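# Sort two cable coils into teal and red trays

## Task

Place the smaller of the two cable coils into the teal tray and the bigger coil into the red tray, and finish with neither hand in contact with either coil.

## Robot and tools

Robot: two arms, left_arm (left hand) and right_arm (right hand), each with a five-finger hand. Base positions in the scene frame: left_arm (-0.033, +0.340, +0.014) m, right_arm (+0.037, -0.316, +0.027) m, both almost unrotated. A two-camera stand sits behind the arms. Loose objects may occasionally get a brief push from outside.

Frames: the scene frame has its origin at table height, midway between the nominal bases, +z up, +x out over the table, +y toward left_arm. Each arm's reported hand pose and targets are in that arm's own base frame. Motion offsets are along the axes of the current Hand target. Fixed cameras and the table use the scene frame.

Hand point: a point 0.05 m in front of the palm and 0.15 m out from the wrist face. Its +z runs along the straight fingers, +y out of the palm, and +x across the palm. On the right hand +x points away from the thumb; on the left hand it points toward the thumb. Straight fingers extend 0.06-0.07 m past the point, and their centre lines sit 0.06 m behind it along -y. A wrist bracket on the little-finger side can strike objects. The thumb turned in front of the palm (thumb_turn +1) lets the hand wrap objects about 0.035-0.065 m thick, or a handle as thin as about 0.025 m.

Row layout (28 numbers, each in [-1, 1], always all 28 even when one arm moves): left dx, dy, dz, rx, ry, rz, left thumb_turn, thumb_bend, index, middle, ring, little, force_limit, speed; then the same 14 for the right arm. dx..rz are an offset (not a pose) from the arm's Hand target at the start of the action or move. 1.0 equals 0.6 m for translation or 180 degrees for rotation; rx, ry, rz form a single rotation vector. Six zeros re-request the current Hand target. Finger values are absolute targets: -1 open/straight, +1 closed; thumb_turn -1 beside the palm, +1 opposite the fingers. force_limit maps -1..+1 to roughly 0..10 N at the fingertip (0..15 N for the two thumb motors). speed rises linearly from near zero at -1 to full at +0.48 and stays full above that. Use about -0.94 or lower when closing for a gentle grip. There is no 'no change' value: to keep a hand as is, resend its last executed eight numbers, or, if it has not been commanded yet, its hand_measured six plus hand_force_limit and hand_speed.

Tools:
- execute_actions(actions, cameras): actions is a list of actions; each action is up to 15 rows of 28 numbers, one row per 1/30 s step. A short action keeps its final row until step 15. Every row counts from the action's starting Hand target, so a repeated offset moves further. An empty list returns the state with all camera images.
- move(target, speed, blend, blocking, cameras): target is one 28-number row, or up to 15 rows, all offsets counted from the same starting Hand targets. The hand follows straight paths; speed is in m/s (0.002 to 4.3, default 0.25; rotation up to twice that in rad/s), one value or one per target. blend (m) rounds corners; 0 stops at each target. Paths last at least 0.5 s and are cut off at 10 s. Paths ignore obstacles and the other arm. blocking=false returns after about 0.5 s while motion continues.
- wait(seconds 0 to 10, cameras): holds the last commands.
- stop(cameras): brakes a running move.
- zoom_image(camera, region [x0, y0, x1, y1] pixels, at most 504x504): a closer look at the newest image of that camera.
- show_instructions(): shows the reference pages.
- finished_scene(scene): ends the current scene, irreversibly; scene is its number, 1 to 3.
Cameras: cam_head_left, cam_head_right, cam_high, cam_left_wrist, cam_right_wrist (all 672x504); "all" requests every one.

Results: end_effector_position (m) and end_effector_quat_wxyz in the base frame; Hand target (the last command, orientation clipped to within 40 degrees of the measured one; the next offsets start here); joint positions, velocities and torques; hand_measured, hand_stopped_by (moving, target, force, stalled, fault) and hand_load_n (positive when the finger is pushed open), each in motor order. A grip that slips shows as load dropping near 0. A move adds a 'move:' line: done, off_target, moving, held or fault, plus limits (paced = pose clipped, held = steps withheld). Unnamed arms are done. MOTOR HOT warns of heating; OVER-TEMPERATURE FAULT means the arm has dropped for 30-60 s or longer.

Behaviour: the hand often rests 1-3 cm (at times 5 cm) short, usually low, without touching anything; send the remaining distance as a further offset. Turns can shift the hand point. A blocked arm keeps pressing until commanded back past its hand point. A finger motor moves only when its target changes by 0.002 or more; to grip harder, raise force_limit and send a more closed target; to release, send a target more open than hand_measured. Avoid paths near an arm's own base. Joint ranges (rad): waist ±2.880, shoulder 0 to 3.142, elbow 0 to 3.019, wrist pitch -1.693 to 1.571, wrist yaw ±1.571, wrist roll ±2.094.

Avoid: dropping coils or releasing them while moving, fast impacts, hard presses on the table or trays, excess finger force, hands squeezing or bumping each other, long stretched holds that overheat motors, and anything ending off the table. Before finishing, open the hands and withdraw so neither coil is touched.

Each tool is called after ">>>" as a command line: name --argument value for each argument, lists and objects as JSON in quotes; but a table of rows of numbers goes row by row, as --pt "numbers of a row", without its own name.

Reference images:

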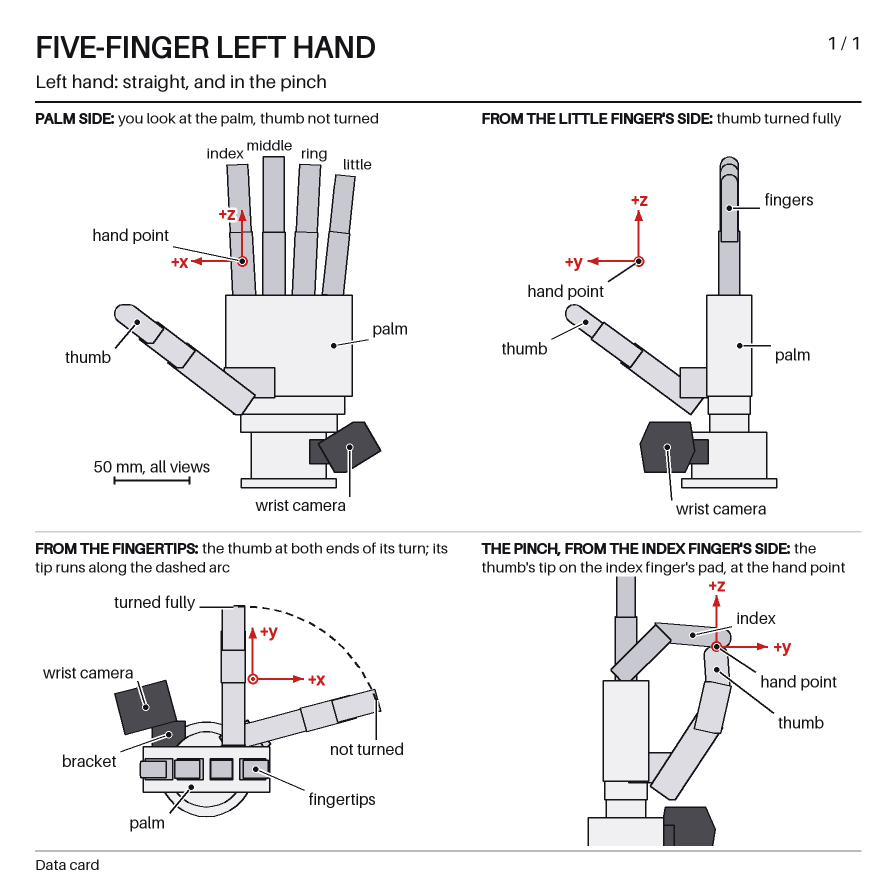

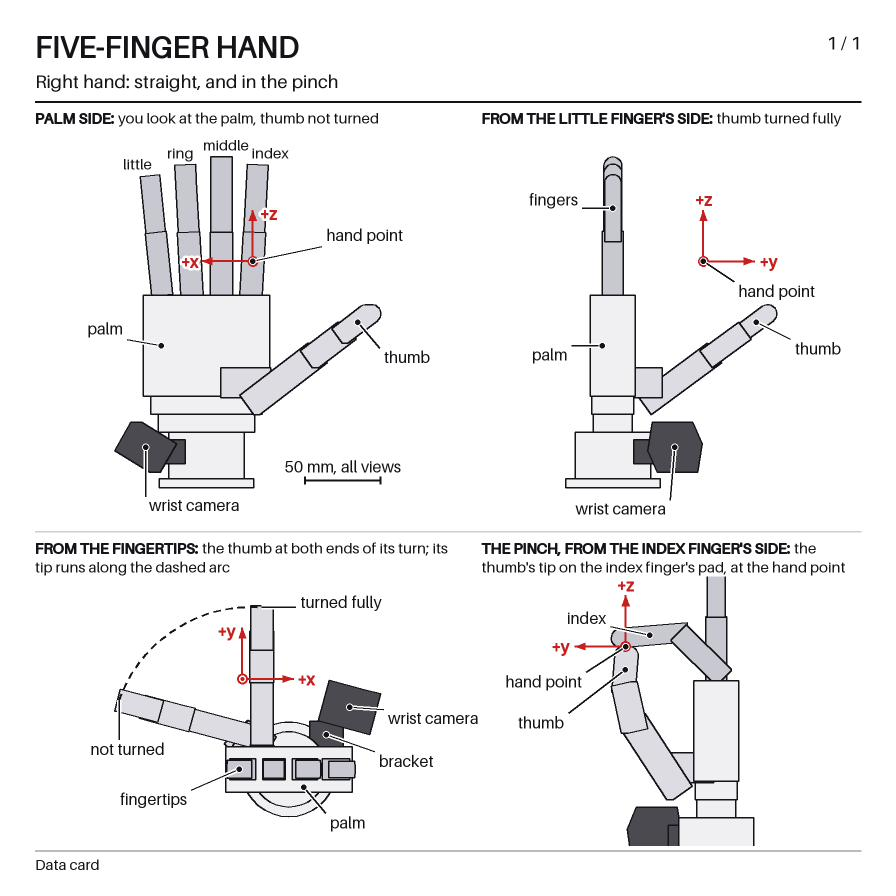

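## Session

>>> execute_actions --actions '[]'

Scene clock: 0.00 s.
left_arm: end_effector_position=(+0.1392, +0.0974, +0.1830) hand_measured=(-1.000, -1.000, -1.000, -1.000, -1.000, -1.000) hand_load_n=(+0.0, +0.0, +0.0, +0.0, +0.0, +0.0) hand_stopped_by=(target, target, target, target, target, target) hand_force_limit=0.00 hand_speed=-0.80 end_effector_quat_wxyz=(+0.328, -0.088, +0.895, +0.291) | right_arm: end_effector_position=(+0.4277, -0.0977, +0.2769) hand_measured=(-1.000, -1.000, -1.000, -1.000, -1.000, -1.000) hand_load_n=(+0.0, +0.0, +0.0, +0.0, +0.0, +0.0) hand_stopped_by=(target, target, target, target, target, target) hand_force_limit=0.00 hand_speed=-0.80 end_effector_quat_wxyz=(+0.258, -0.602, +0.744, +0.133)
Joint positions: left_arm=[-0.678 0.468 0.484 -1.498 -0.904 0.739] | right_arm=[-0.494 1.651 1.65 -1.624 -0.588 -0.301]
Joint velocities: within noise
Joint torques (N m): no reading
Heat: left arm: hottest elbow 32 °C; right arm: hottest shoulder 33 °C.
Hand target: left_arm +0.1433, +0.0942, +0.1924; +0.337, -0.094, +0.893, +0.282 | right_arm +0.4324, -0.1002, +0.2876; +0.265, -0.606, +0.741, +0.119

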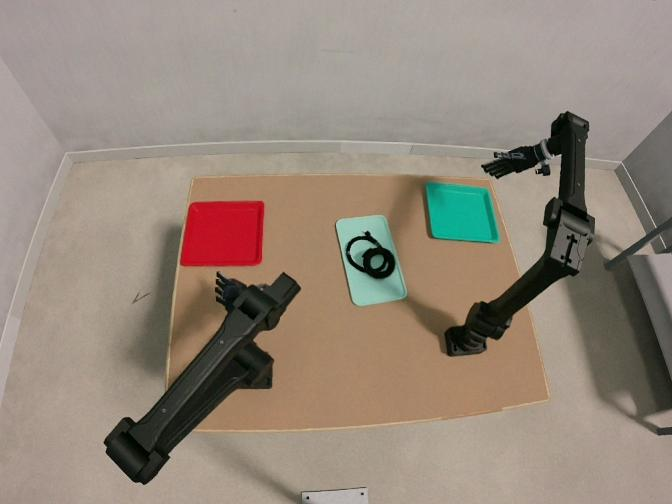

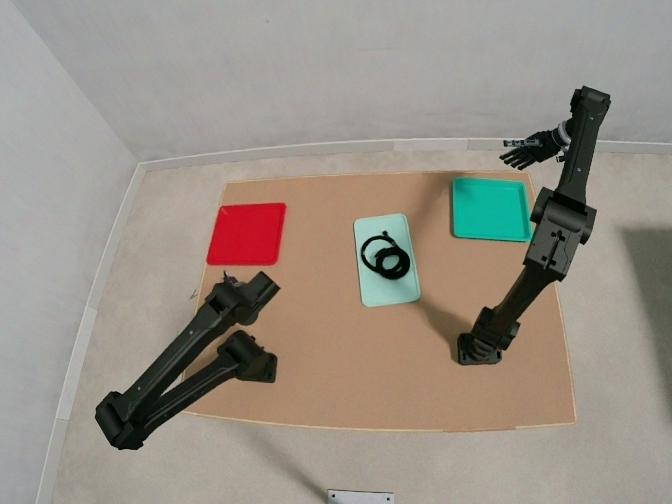

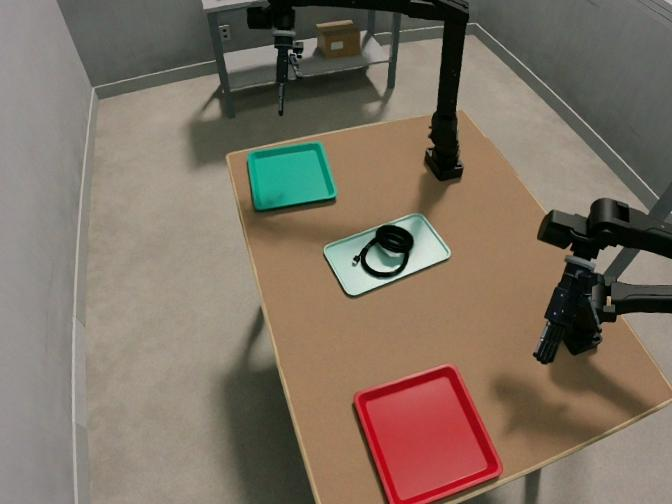

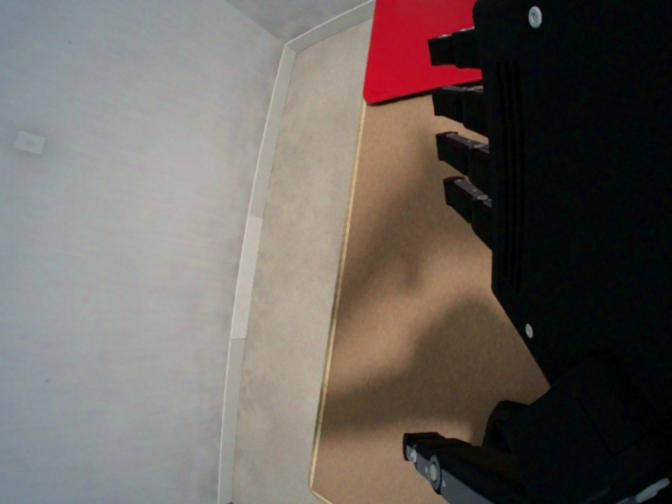

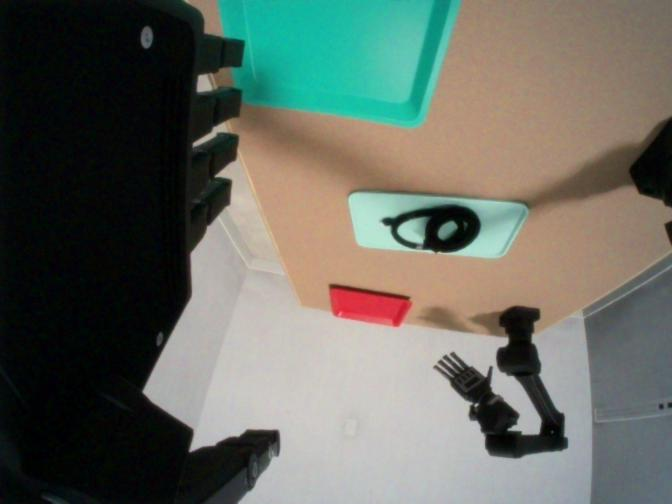

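>>> zoom_image --camera "cam_high" --region '[310, 200, 460, 310]'

>>> zoom_image --camera "cam_head_left" --region '[320, 200, 420, 310]'

>>> zoom_image --camera "cam_right_wrist" --region '[330, 170, 550, 280]'

Scaled by 3.360 from the camera's 672x504 image, which has a finer 960x720 frame.

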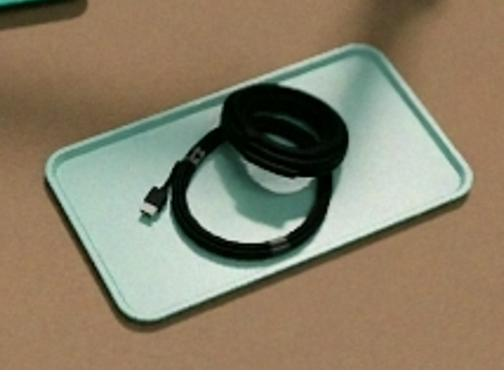

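Scaled by 4.582 from the camera's 672x504 image, which has a finer 960x720 frame.

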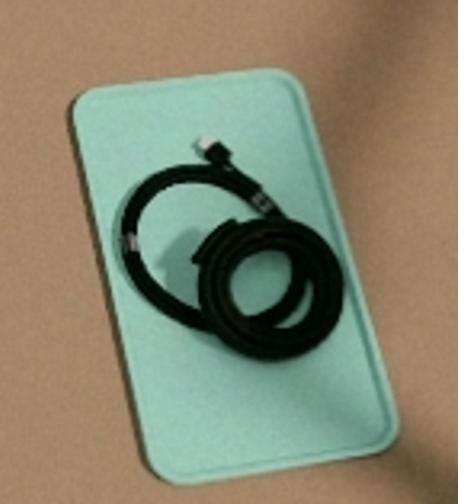

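Scaled by 2.291 from the camera's 672x504 image, which has a finer 960x720 frame.

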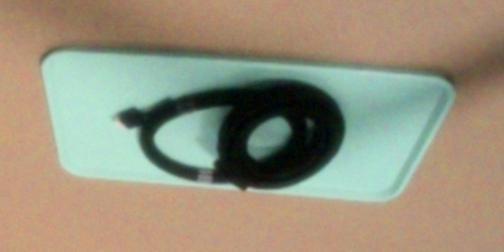

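>>> move --target '[0,0,0,0,0,0,-1,-1,-1,-1,-1,-1,0,-0.8,-0.327,0.4705,0.366,0.1683,-0.0293,-0.336,1,-0.5,-0.4,-0.4,-1,-1,-0.4,0.0]' --cameras '["all"]'

Scene clock: 5.90 s.
left_arm: end_effector_position=(+0.1392, +0.0974, +0.1830) hand_measured=(-1.000, -1.000, -1.000, -1.000, -1.000, -1.000) hand_load_n=(+0.0, +0.0, +0.0, +0.0, +0.0, +0.0) hand_stopped_by=(target, target, target, target, target, target) hand_force_limit=0.00 hand_speed=-0.80 end_effector_quat_wxyz=(+0.328, -0.088, +0.895, +0.291) | right_arm: end_effector_position=(+0.2345, +0.2359, +0.1605) hand_measured=(+1.000, -0.500, -0.400, -0.400, -1.000, -1.000) hand_load_n=(+0.0, +0.0, +0.0, +0.0, +0.0, +0.0) hand_stopped_by=(target, target, target, target, target, target) hand_force_limit=-0.40 hand_speed=0.00 end_effector_quat_wxyz=(-0.450, +0.809, -0.331, +0.185)
Joint positions: left_arm=[-0.678 0.468 0.484 -1.498 -0.904 0.739] | right_arm=[0.635 0.652 0.492 -0.4 -0.133 -0.085]
Joint torques (N m): left_arm=[1.32 1.44 11.62 0.38 -0.71 0] | right_arm=[-0.5 -2.96 8.8 2.85 0.04 0.02]
Heat: left arm: hottest elbow 33 °C; right arm: hottest shoulder 33 °C.
Hand target: left_arm +0.1433, +0.0942, +0.1924; +0.337, -0.094, +0.893, +0.282 | right_arm +0.2403, +0.2397, +0.1692; -0.462, +0.800, -0.331, +0.191
Off the commanded pose: left_arm 0.011 m, 2 deg | right_arm 0.011 m, 2 deg.
move: off_target (left_arm, right_arm)

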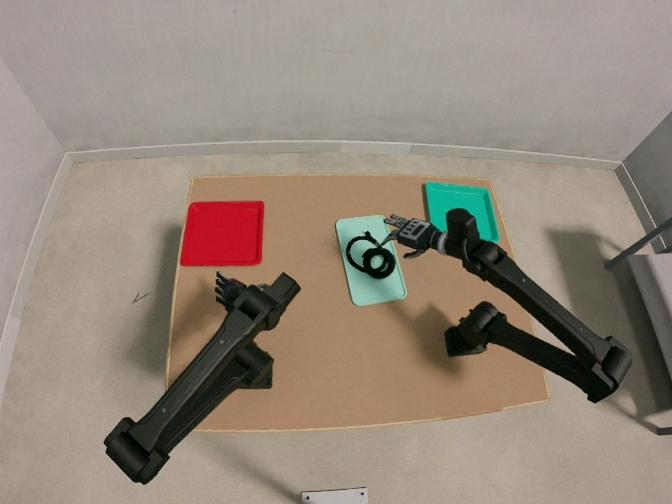

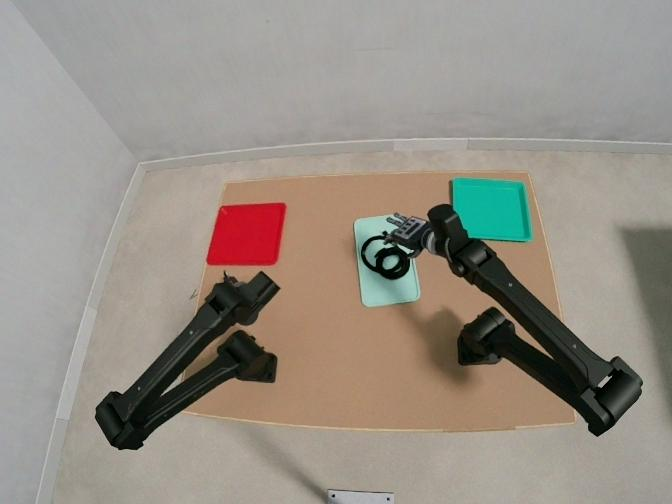

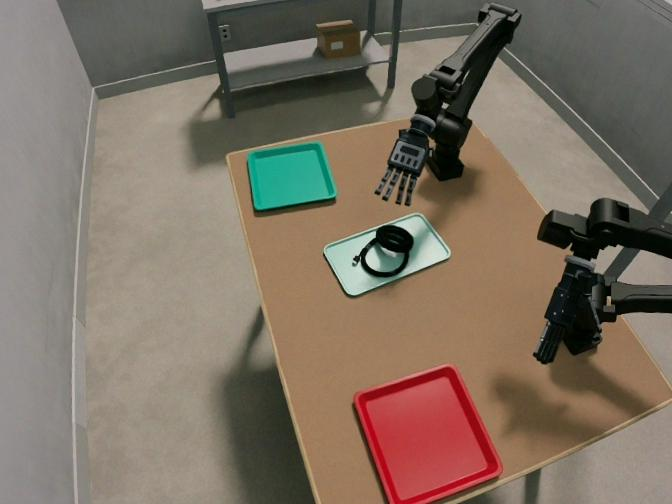

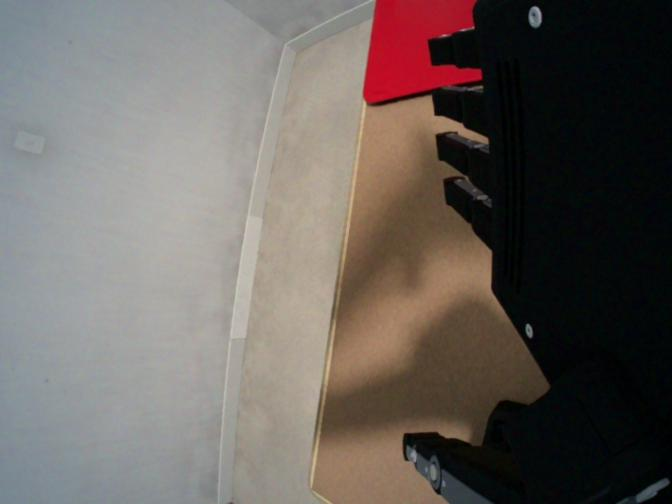

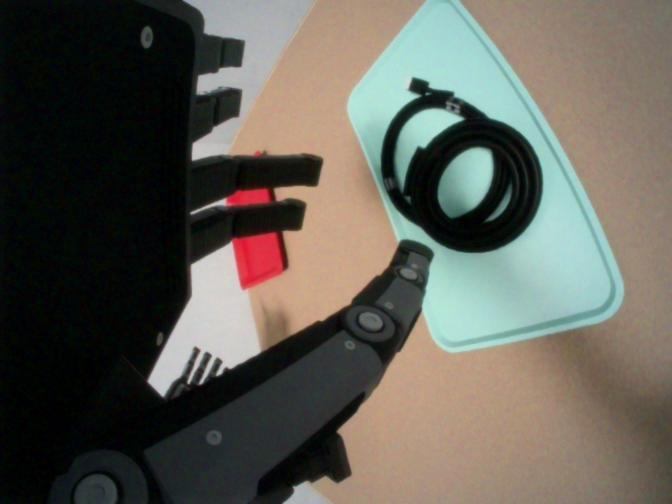

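>>> zoom_image --camera "cam_head_left" --region '[330, 190, 480, 310]'

>>> zoom_image --camera "cam_high" --region '[320, 110, 480, 300]'

>>> zoom_image --camera "cam_right_wrist" --region '[330, 0, 640, 360]'

Scaled by 3.360 from the camera's 672x504 image, which has a finer 960x720 frame.

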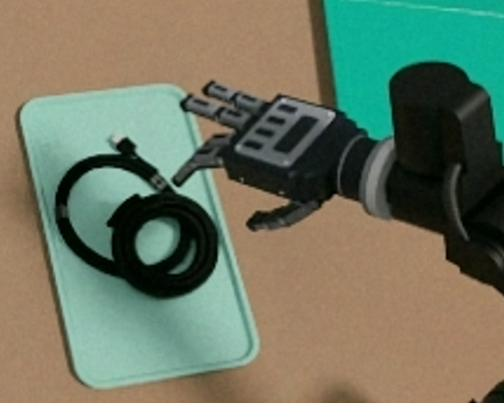

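Scaled by 2.653 from the camera's 672x504 image, which has a finer 960x720 frame.

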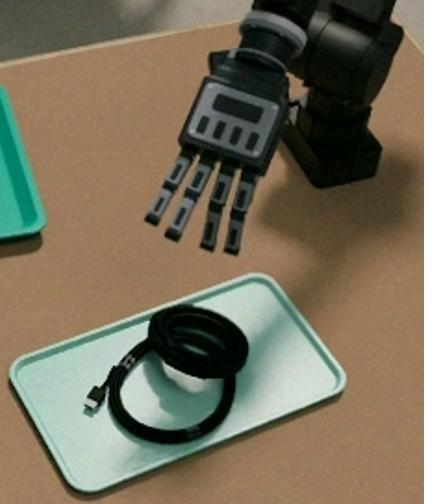

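Scaled by 1.400 from the camera's 672x504 image, which has a finer 960x720 frame.

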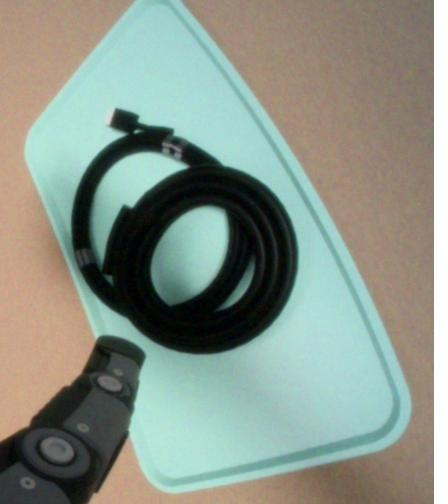

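>>> move --target '[0,0,0,0,0,0,-1,-1,-1,-1,-1,-1,0,-0.8,-0.0235,-0.0025,0.1673,0,0,0,1,-0.5,-0.4,-0.4,-1,-1,-0.4,0.0]' --cameras '["cam_head_left","cam_head_right","cam_high","cam_right_wrist"]'

>>> zoom_image --camera "cam_head_left" --region '[330, 190, 480, 310]'

>>> zoom_image --camera "cam_high" --region '[320, 110, 480, 300]'

>>> zoom_image --camera "cam_head_right" --region '[340, 190, 490, 310]'

Scene clock: 12.00 s.
left_arm: end_effector_position=(+0.1392, +0.0974, +0.1830) hand_measured=(-1.000, -1.000, -1.000, -1.000, -1.000, -1.000) hand_load_n=(+0.0, +0.0, +0.0, +0.0, +0.0, +0.0) hand_stopped_by=(target, target, target, target, target, target) hand_force_limit=0.00 hand_speed=-0.80 end_effector_quat_wxyz=(+0.328, -0.088, +0.895, +0.291) | right_arm: end_effector_position=(+0.2760, +0.2933, +0.0895) hand_measured=(+1.000, -0.500, -0.400, -0.400, -1.000, -1.000) hand_load_n=(+0.0, +0.0, +0.0, +0.0, +0.0, +0.0) hand_stopped_by=(target, target, target, target, target, target) hand_force_limit=-0.40 hand_speed=0.00 end_effector_quat_wxyz=(-0.431, +0.817, -0.339, +0.179)
Joint positions: left_arm=[-0.678 0.468 0.484 -1.498 -0.904 0.739] | right_arm=[0.72 1.047 0.492 -0.046 -0.053 -0.037]
Joint torques (N m): left_arm=[1.2 1.32 11.75 0.27 -0.66 -0.02] | right_arm=[0.21 -7 10.47 2.85 0.08 0.05]
Heat: left arm: hottest elbow 34 °C; right arm: hottest shoulder 33 °C.
Hand target: left_arm +0.1433, +0.0942, +0.1924; +0.337, -0.094, +0.893, +0.282 | right_arm +0.2923, +0.3117, +0.1203; -0.462, +0.800, -0.331, +0.191
Off the commanded pose: left_arm 0.011 m, 2 deg | right_arm 0.039 m, 4 deg.
move: off_target (left_arm, right_arm)
Images, in order (width x height): cam_head_left 672x504, cam_head_right 672x504, cam_high 672x504, cam_right_wrist 672x504.

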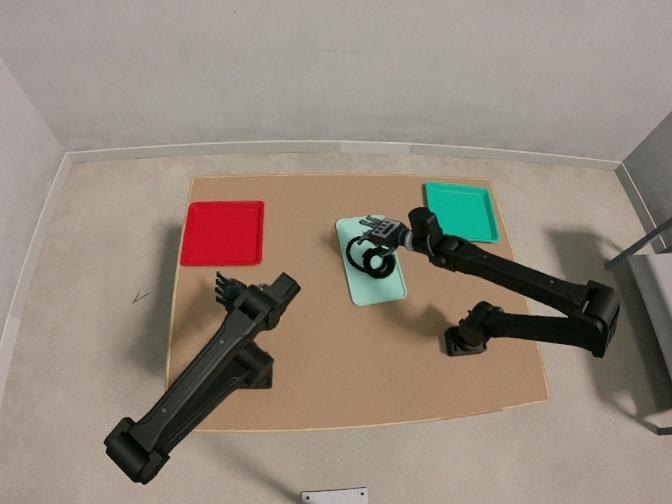

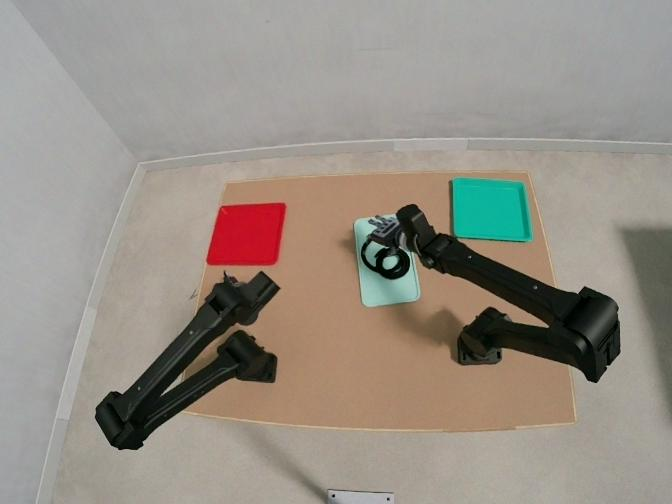

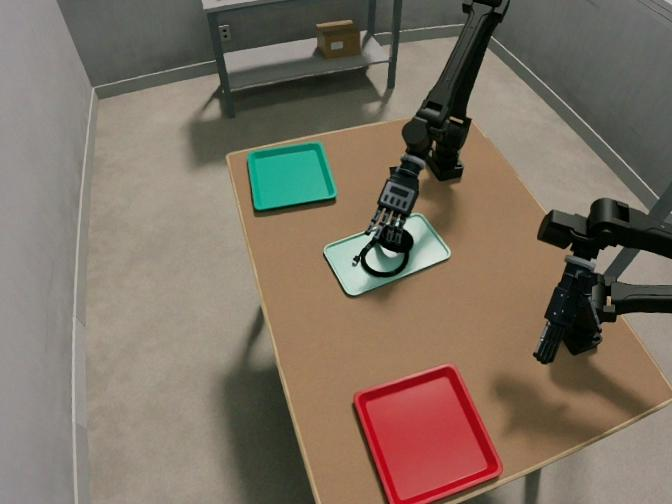

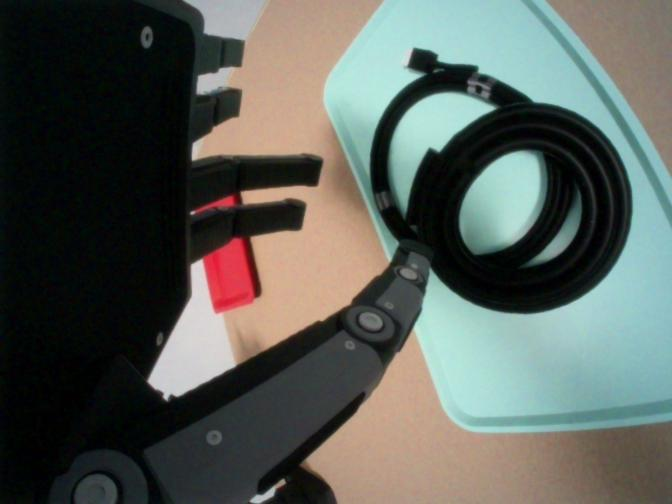

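Scaled by 3.360 from the camera's 672x504 image, which has a finer 960x720 frame.

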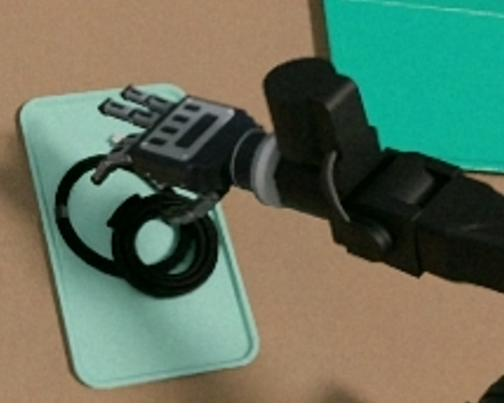

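Scaled by 2.653 from the camera's 672x504 image, which has a finer 960x720 frame.

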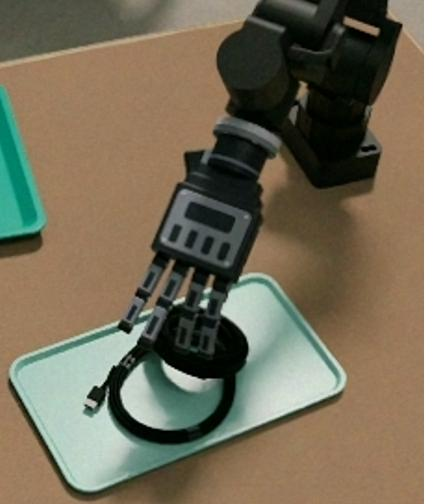

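Scaled by 3.360 from the camera's 672x504 image, which has a finer 960x720 frame.

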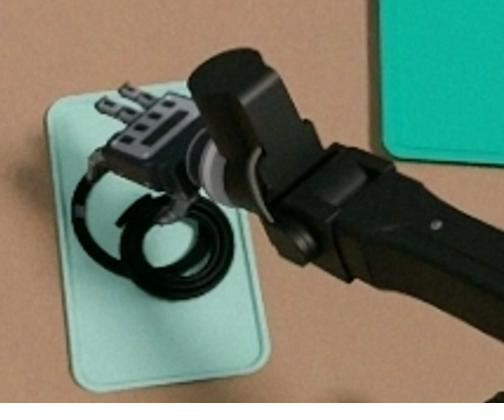

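>>> move --target '[0,0,0,0,0,0,-1,-1,-1,-1,-1,-1,0,-0.8,0.0265,0.0132,0.0437,0,0,0,1,-0.8,-0.3,-0.3,-1,-1,-0.4,0.0]' --cameras '["cam_head_left","cam_head_right","cam_high","cam_right_wrist"]' --speed 0.1

>>> zoom_image --camera "cam_head_left" --region '[330, 210, 430, 310]'

>>> zoom_image --camera "cam_high" --region '[320, 170, 460, 300]'

>>> zoom_image --camera "cam_head_right" --region '[350, 210, 450, 310]'

Scene clock: 13.93 s.
left_arm: end_effector_position=(+0.1392, +0.0974, +0.1830) hand_measured=(-1.000, -1.000, -1.000, -1.000, -1.000, -1.000) hand_load_n=(+0.0, +0.0, +0.0, +0.0, +0.0, +0.0) hand_stopped_by=(target, target, target, target, target, target) hand_force_limit=0.00 hand_speed=-0.80 end_effector_quat_wxyz=(+0.328, -0.088, +0.895, +0.291) | right_arm: end_effector_position=(+0.2938, +0.2983, +0.0728) hand_measured=(+1.000, -0.800, -0.300, -0.300, -1.000, -1.000) hand_load_n=(+0.0, +0.0, +0.0, +0.0, +0.0, +0.0) hand_stopped_by=(target, target, target, target, target, target) hand_force_limit=-0.40 hand_speed=0.00 end_effector_quat_wxyz=(-0.435, +0.815, -0.340, +0.174)
Joint positions: left_arm=[-0.678 0.468 0.484 -1.498 -0.904 0.739] | right_arm=[0.686 1.145 0.497 0.051 -0.089 -0.046]
Joint torques (N m): left_arm=[1.44 1.08 11.82 0.34 -0.71 0.03] | right_arm=[-0.97 -7.12 10.43 2.89 -0.12 -0.06]
Heat: left arm: hottest elbow 34 °C; right arm: hottest shoulder 33 °C.
Hand target: left_arm +0.1433, +0.0942, +0.1924; +0.337, -0.094, +0.893, +0.282 | right_arm +0.3168, +0.3137, +0.1002; -0.462, +0.800, -0.331, +0.191
Off the commanded pose: left_arm 0.011 m, 2 deg | right_arm 0.039 m, 4 deg.
move: off_target (left_arm, right_arm)
Images, in order (width x height): cam_head_left 672x504, cam_head_right 672x504, cam_high 672x504, cam_right_wrist 672x504.

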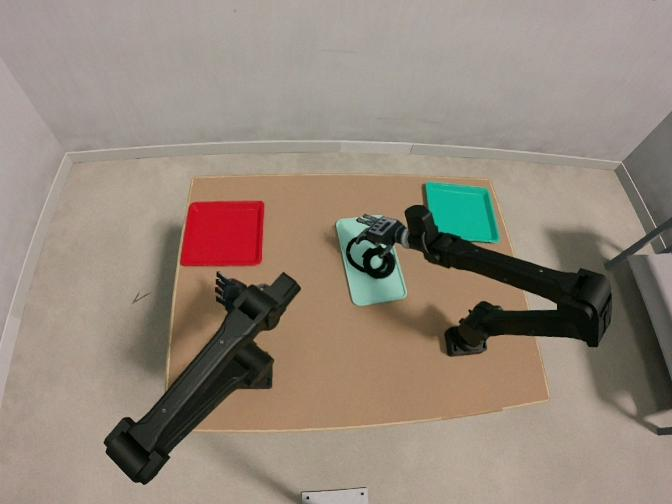

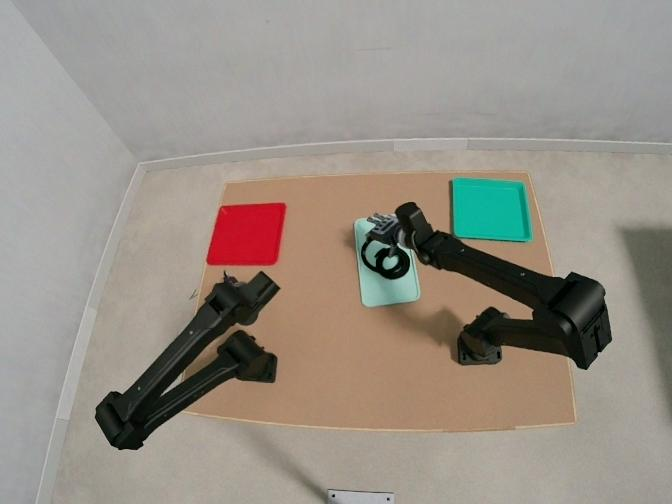

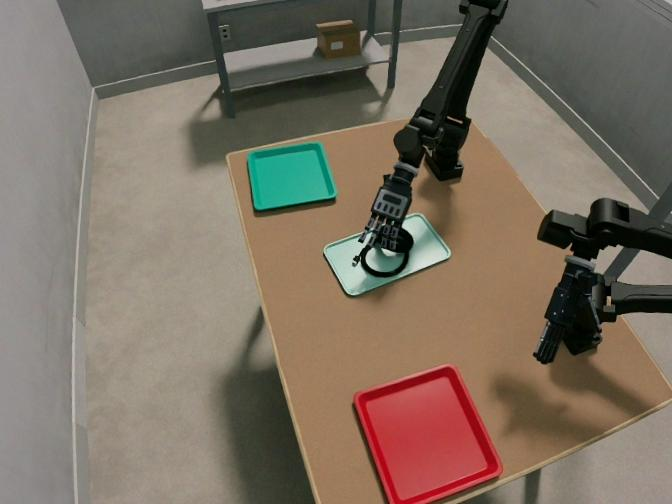

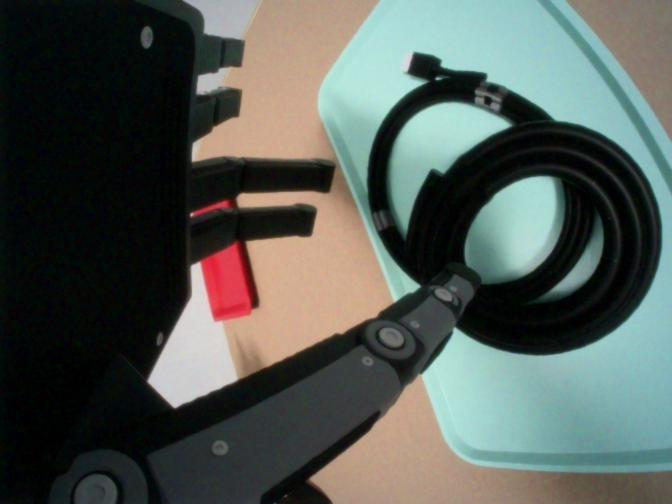

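Scaled by 5.040 from the camera's 672x504 image, which has a finer 960x720 frame.

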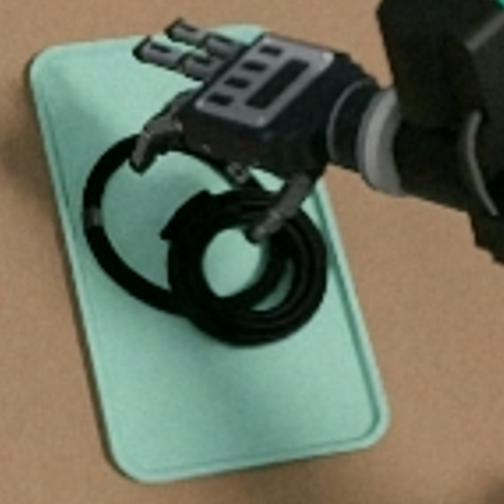

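Scaled by 3.600 from the camera's 672x504 image, which has a finer 960x720 frame.

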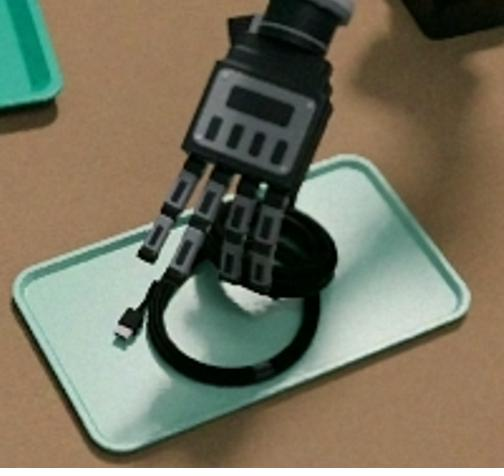

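Scaled by 5.040 from the camera's 672x504 image, which has a finer 960x720 frame.

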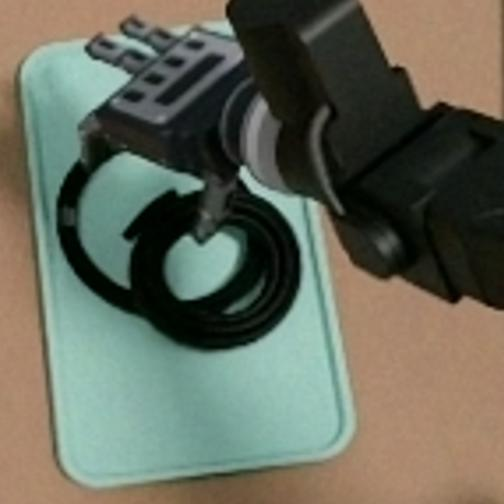

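>>> move --target '[0,0,0,0,0,0,-1,-1,-1,-1,-1,-1,0,-0.8,0.02,0.0368,0.0362,0,0,0,1,-0.8,-0.3,-0.3,-1,-1,-0.4,0.0]' --cameras '["cam_head_left","cam_head_right","cam_high","cam_right_wrist"]' --speed 0.1

>>> zoom_image --camera "cam_head_left" --region '[330, 210, 430, 310]'

>>> zoom_image --camera "cam_high" --region '[350, 190, 440, 280]'

>>> zoom_image --camera "cam_head_right" --region '[350, 210, 450, 310]'

Scene clock: 15.23 s.
left_arm: end_effector_position=(+0.1392, +0.0974, +0.1830) hand_measured=(-1.000, -1.000, -1.000, -1.000, -1.000, -1.000) hand_load_n=(+0.0, +0.0, -0.5, +0.0, +0.0, +0.0) hand_stopped_by=(target, target, target, target, target, target) hand_force_limit=0.00 hand_speed=-0.80 end_effector_quat_wxyz=(+0.328, -0.088, +0.895, +0.291) | right_arm: end_effector_position=(+0.3137, +0.3016, +0.0525) hand_measured=(+1.000, -0.800, -0.300, -0.300, -1.000, -1.000) hand_load_n=(+0.0, +0.0, +0.0, +0.0, -0.5, +0.5) hand_stopped_by=(target, target, target, target, target, target) hand_force_limit=-0.40 hand_speed=0.00 end_effector_quat_wxyz=(-0.443, +0.811, -0.339, +0.177)
Joint positions: left_arm=[-0.678 0.468 0.484 -1.498 -0.904 0.739] | right_arm=[0.652 1.254 0.497 0.175 -0.119 -0.064]
Joint torques (N m): left_arm=[1.2 1.44 11.7 0.18 -0.69 0.04] | right_arm=[-1.08 -7.82 8.53 2.86 -0.11 -0.07]
Heat: left arm: hottest elbow 34 °C; right arm: hottest shoulder 33 °C.
Hand target: left_arm +0.1433, +0.0942, +0.1924; +0.337, -0.094, +0.893, +0.282 | right_arm +0.3308, +0.3106, +0.0703; -0.462, +0.800, -0.331, +0.191
Off the commanded pose: left_arm 0.011 m, 2 deg | right_arm 0.026 m, 3 deg.
move: off_target (left_arm, right_arm)
Images, in order (width x height): cam_head_left 672x504, cam_head_right 672x504, cam_high 672x504, cam_right_wrist 672x504.

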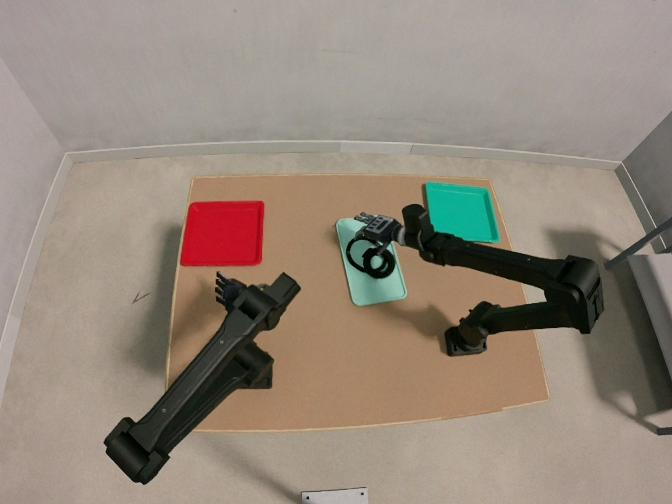

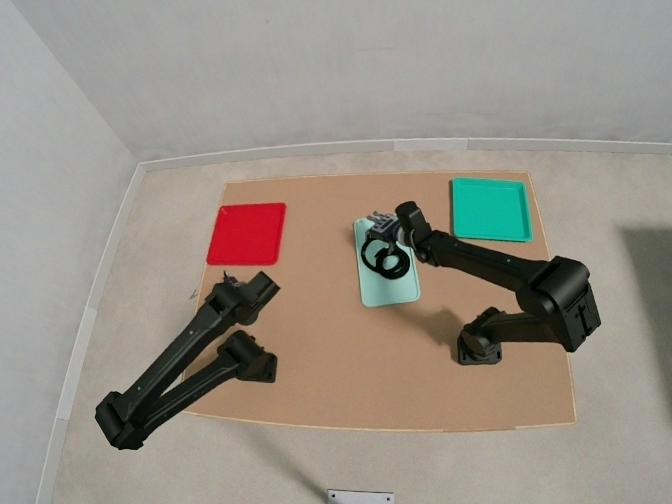

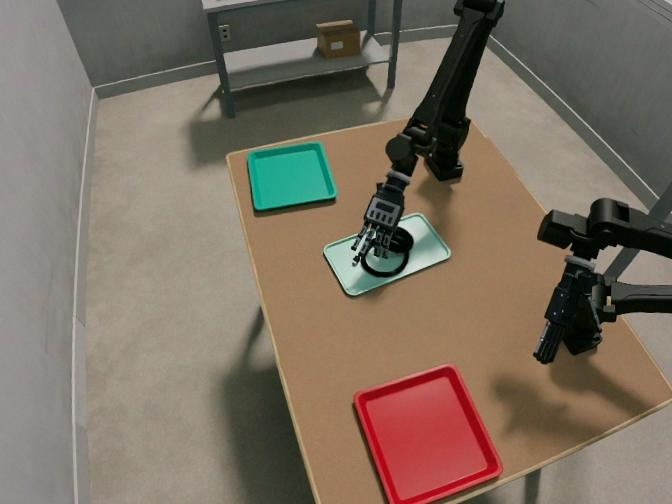

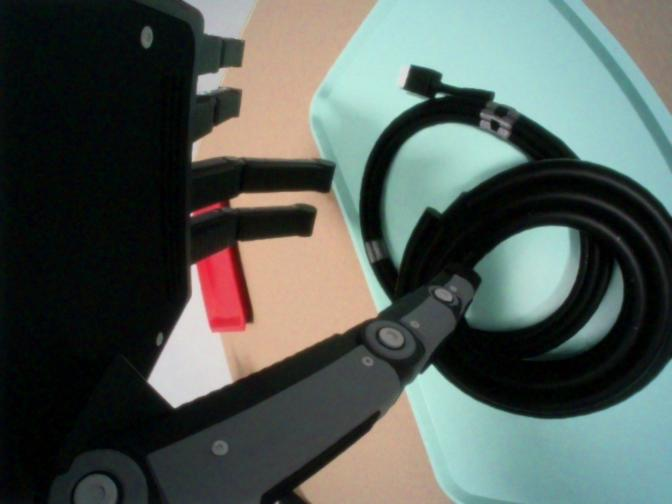

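Scaled by 5.040 from the camera's 672x504 image, which has a finer 960x720 frame.

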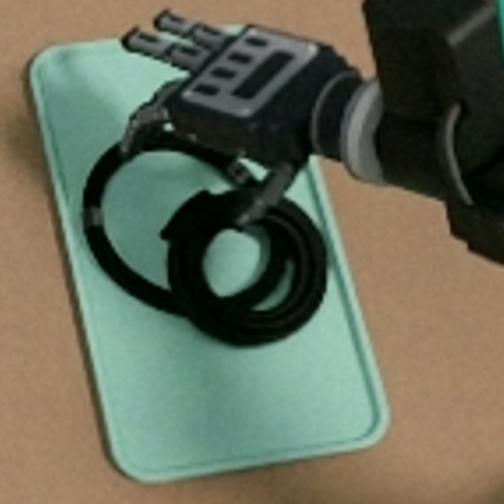

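Scaled by 5.600 from the camera's 672x504 image, which has a finer 960x720 frame.

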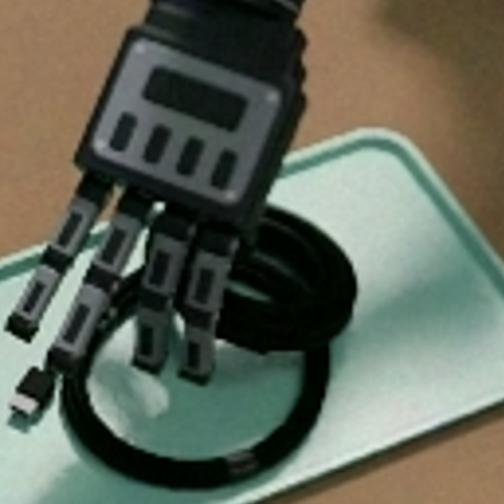

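Scaled by 5.040 from the camera's 672x504 image, which has a finer 960x720 frame.

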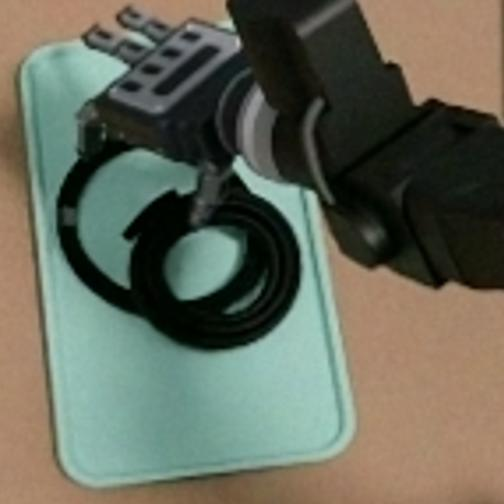

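>>> move --target '[0,0,0,0,0,0,-1,-1,-1,-1,-1,-1,0,-0.8,-0.0012,0.0498,0.0138,0,0,0,1,-0.8,-0.3,-0.3,-1,-1,-0.4,0.0]' --cameras '["cam_head_left","cam_head_right","cam_high","cam_right_wrist"]' --speed 0.08

>>> zoom_image --camera "cam_head_left" --region '[340, 220, 410, 290]'

>>> zoom_image --camera "cam_high" --region '[350, 200, 430, 280]'

>>> zoom_image --camera "cam_head_right" --region '[350, 220, 420, 290]'

Scene clock: 16.43 s.
left_arm: end_effector_position=(+0.1392, +0.0974, +0.1830) hand_measured=(-1.000, -1.000, -1.000, -1.000, -1.000, -1.000) hand_load_n=(+0.0, +0.0, +0.0, +0.0, +0.0, +0.0) hand_stopped_by=(target, target, target, target, target, target) hand_force_limit=0.00 hand_speed=-0.80 end_effector_quat_wxyz=(+0.328, -0.088, +0.895, +0.291) | right_arm: end_effector_position=(+0.3175, +0.3050, +0.0356) hand_measured=(+1.000, -0.800, -0.300, -0.300, -1.000, -1.000) hand_load_n=(+0.5, +0.5, +0.0, +0.0, +0.0, +0.0) hand_stopped_by=(target, target, target, target, target, target) hand_force_limit=-0.40 hand_speed=0.00 end_effector_quat_wxyz=(-0.453, +0.806, -0.335, +0.183)
Joint positions: left_arm=[-0.678 0.468 0.484 -1.498 -0.904 0.739] | right_arm=[0.652 1.321 0.47 0.297 -0.121 -0.064]
Joint torques (N m): left_arm=[1.49 1.2 11.82 0.29 -0.69 0.01] | right_arm=[-1.08 -8.12 6.22 2.93 -0.1 -0.09]
Heat: left arm: hottest elbow 34 °C; right arm: hottest shoulder 33 °C.
Hand target: left_arm +0.1433, +0.0942, +0.1924; +0.337, -0.094, +0.893, +0.282 | right_arm +0.3247, +0.3056, +0.0401; -0.462, +0.800, -0.331, +0.191
Off the commanded pose: left_arm 0.011 m, 2 deg | right_arm 0.009 m, 2 deg.
move: off_target (left_arm)
Images, in order (width x height): cam_head_left 672x504, cam_head_right 672x504, cam_high 672x504, cam_right_wrist 672x504.

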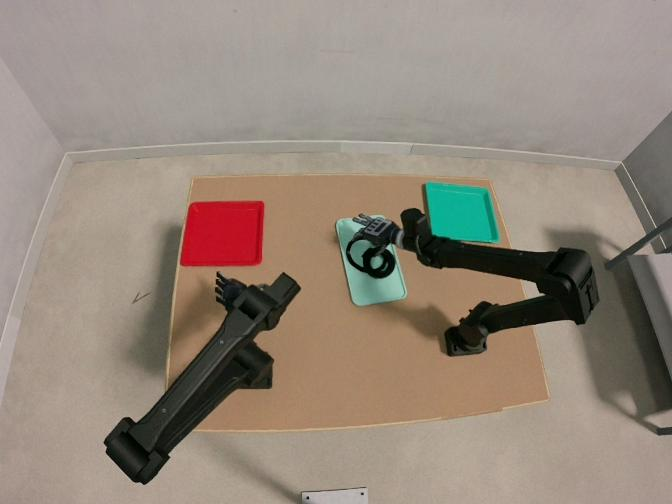

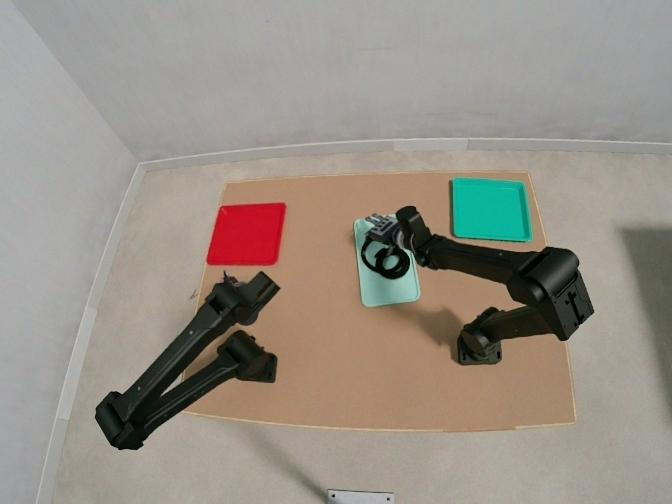

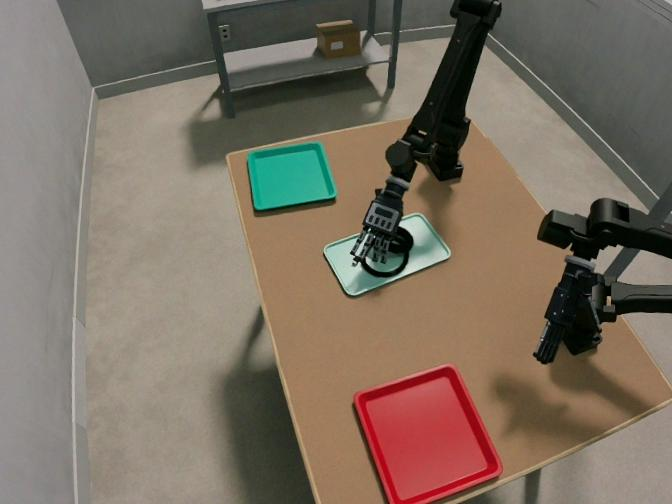

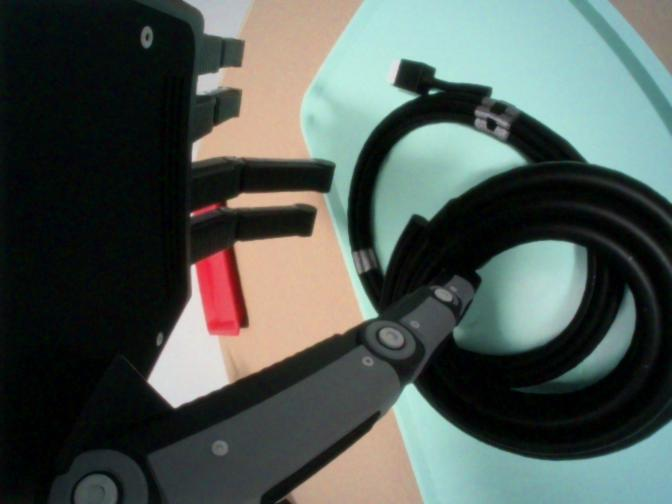

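Scaled by 7.200 from the camera's 672x504 image, which has a finer 960x720 frame.

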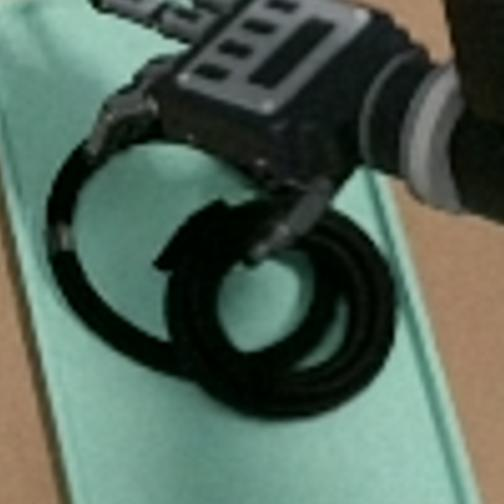

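Scaled by 6.300 from the camera's 672x504 image, which has a finer 960x720 frame.

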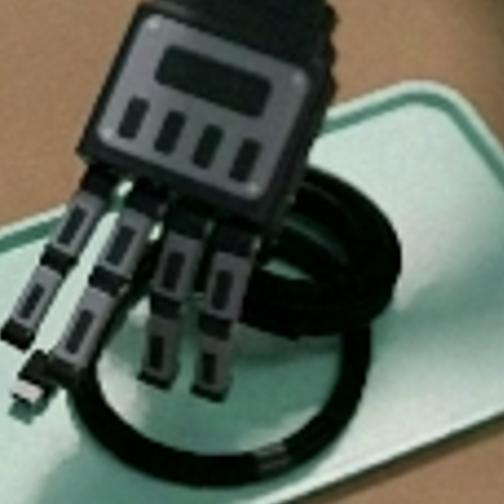

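Scaled by 7.200 from the camera's 672x504 image, which has a finer 960x720 frame.

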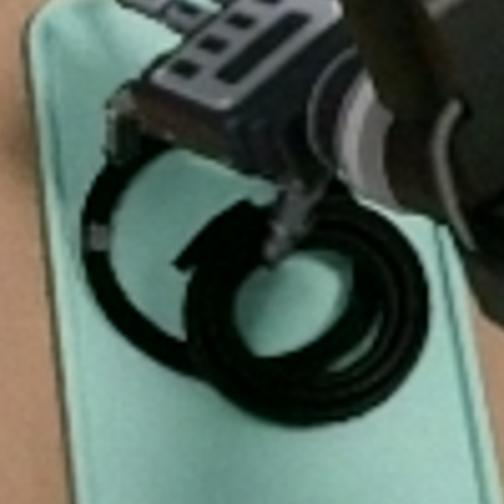

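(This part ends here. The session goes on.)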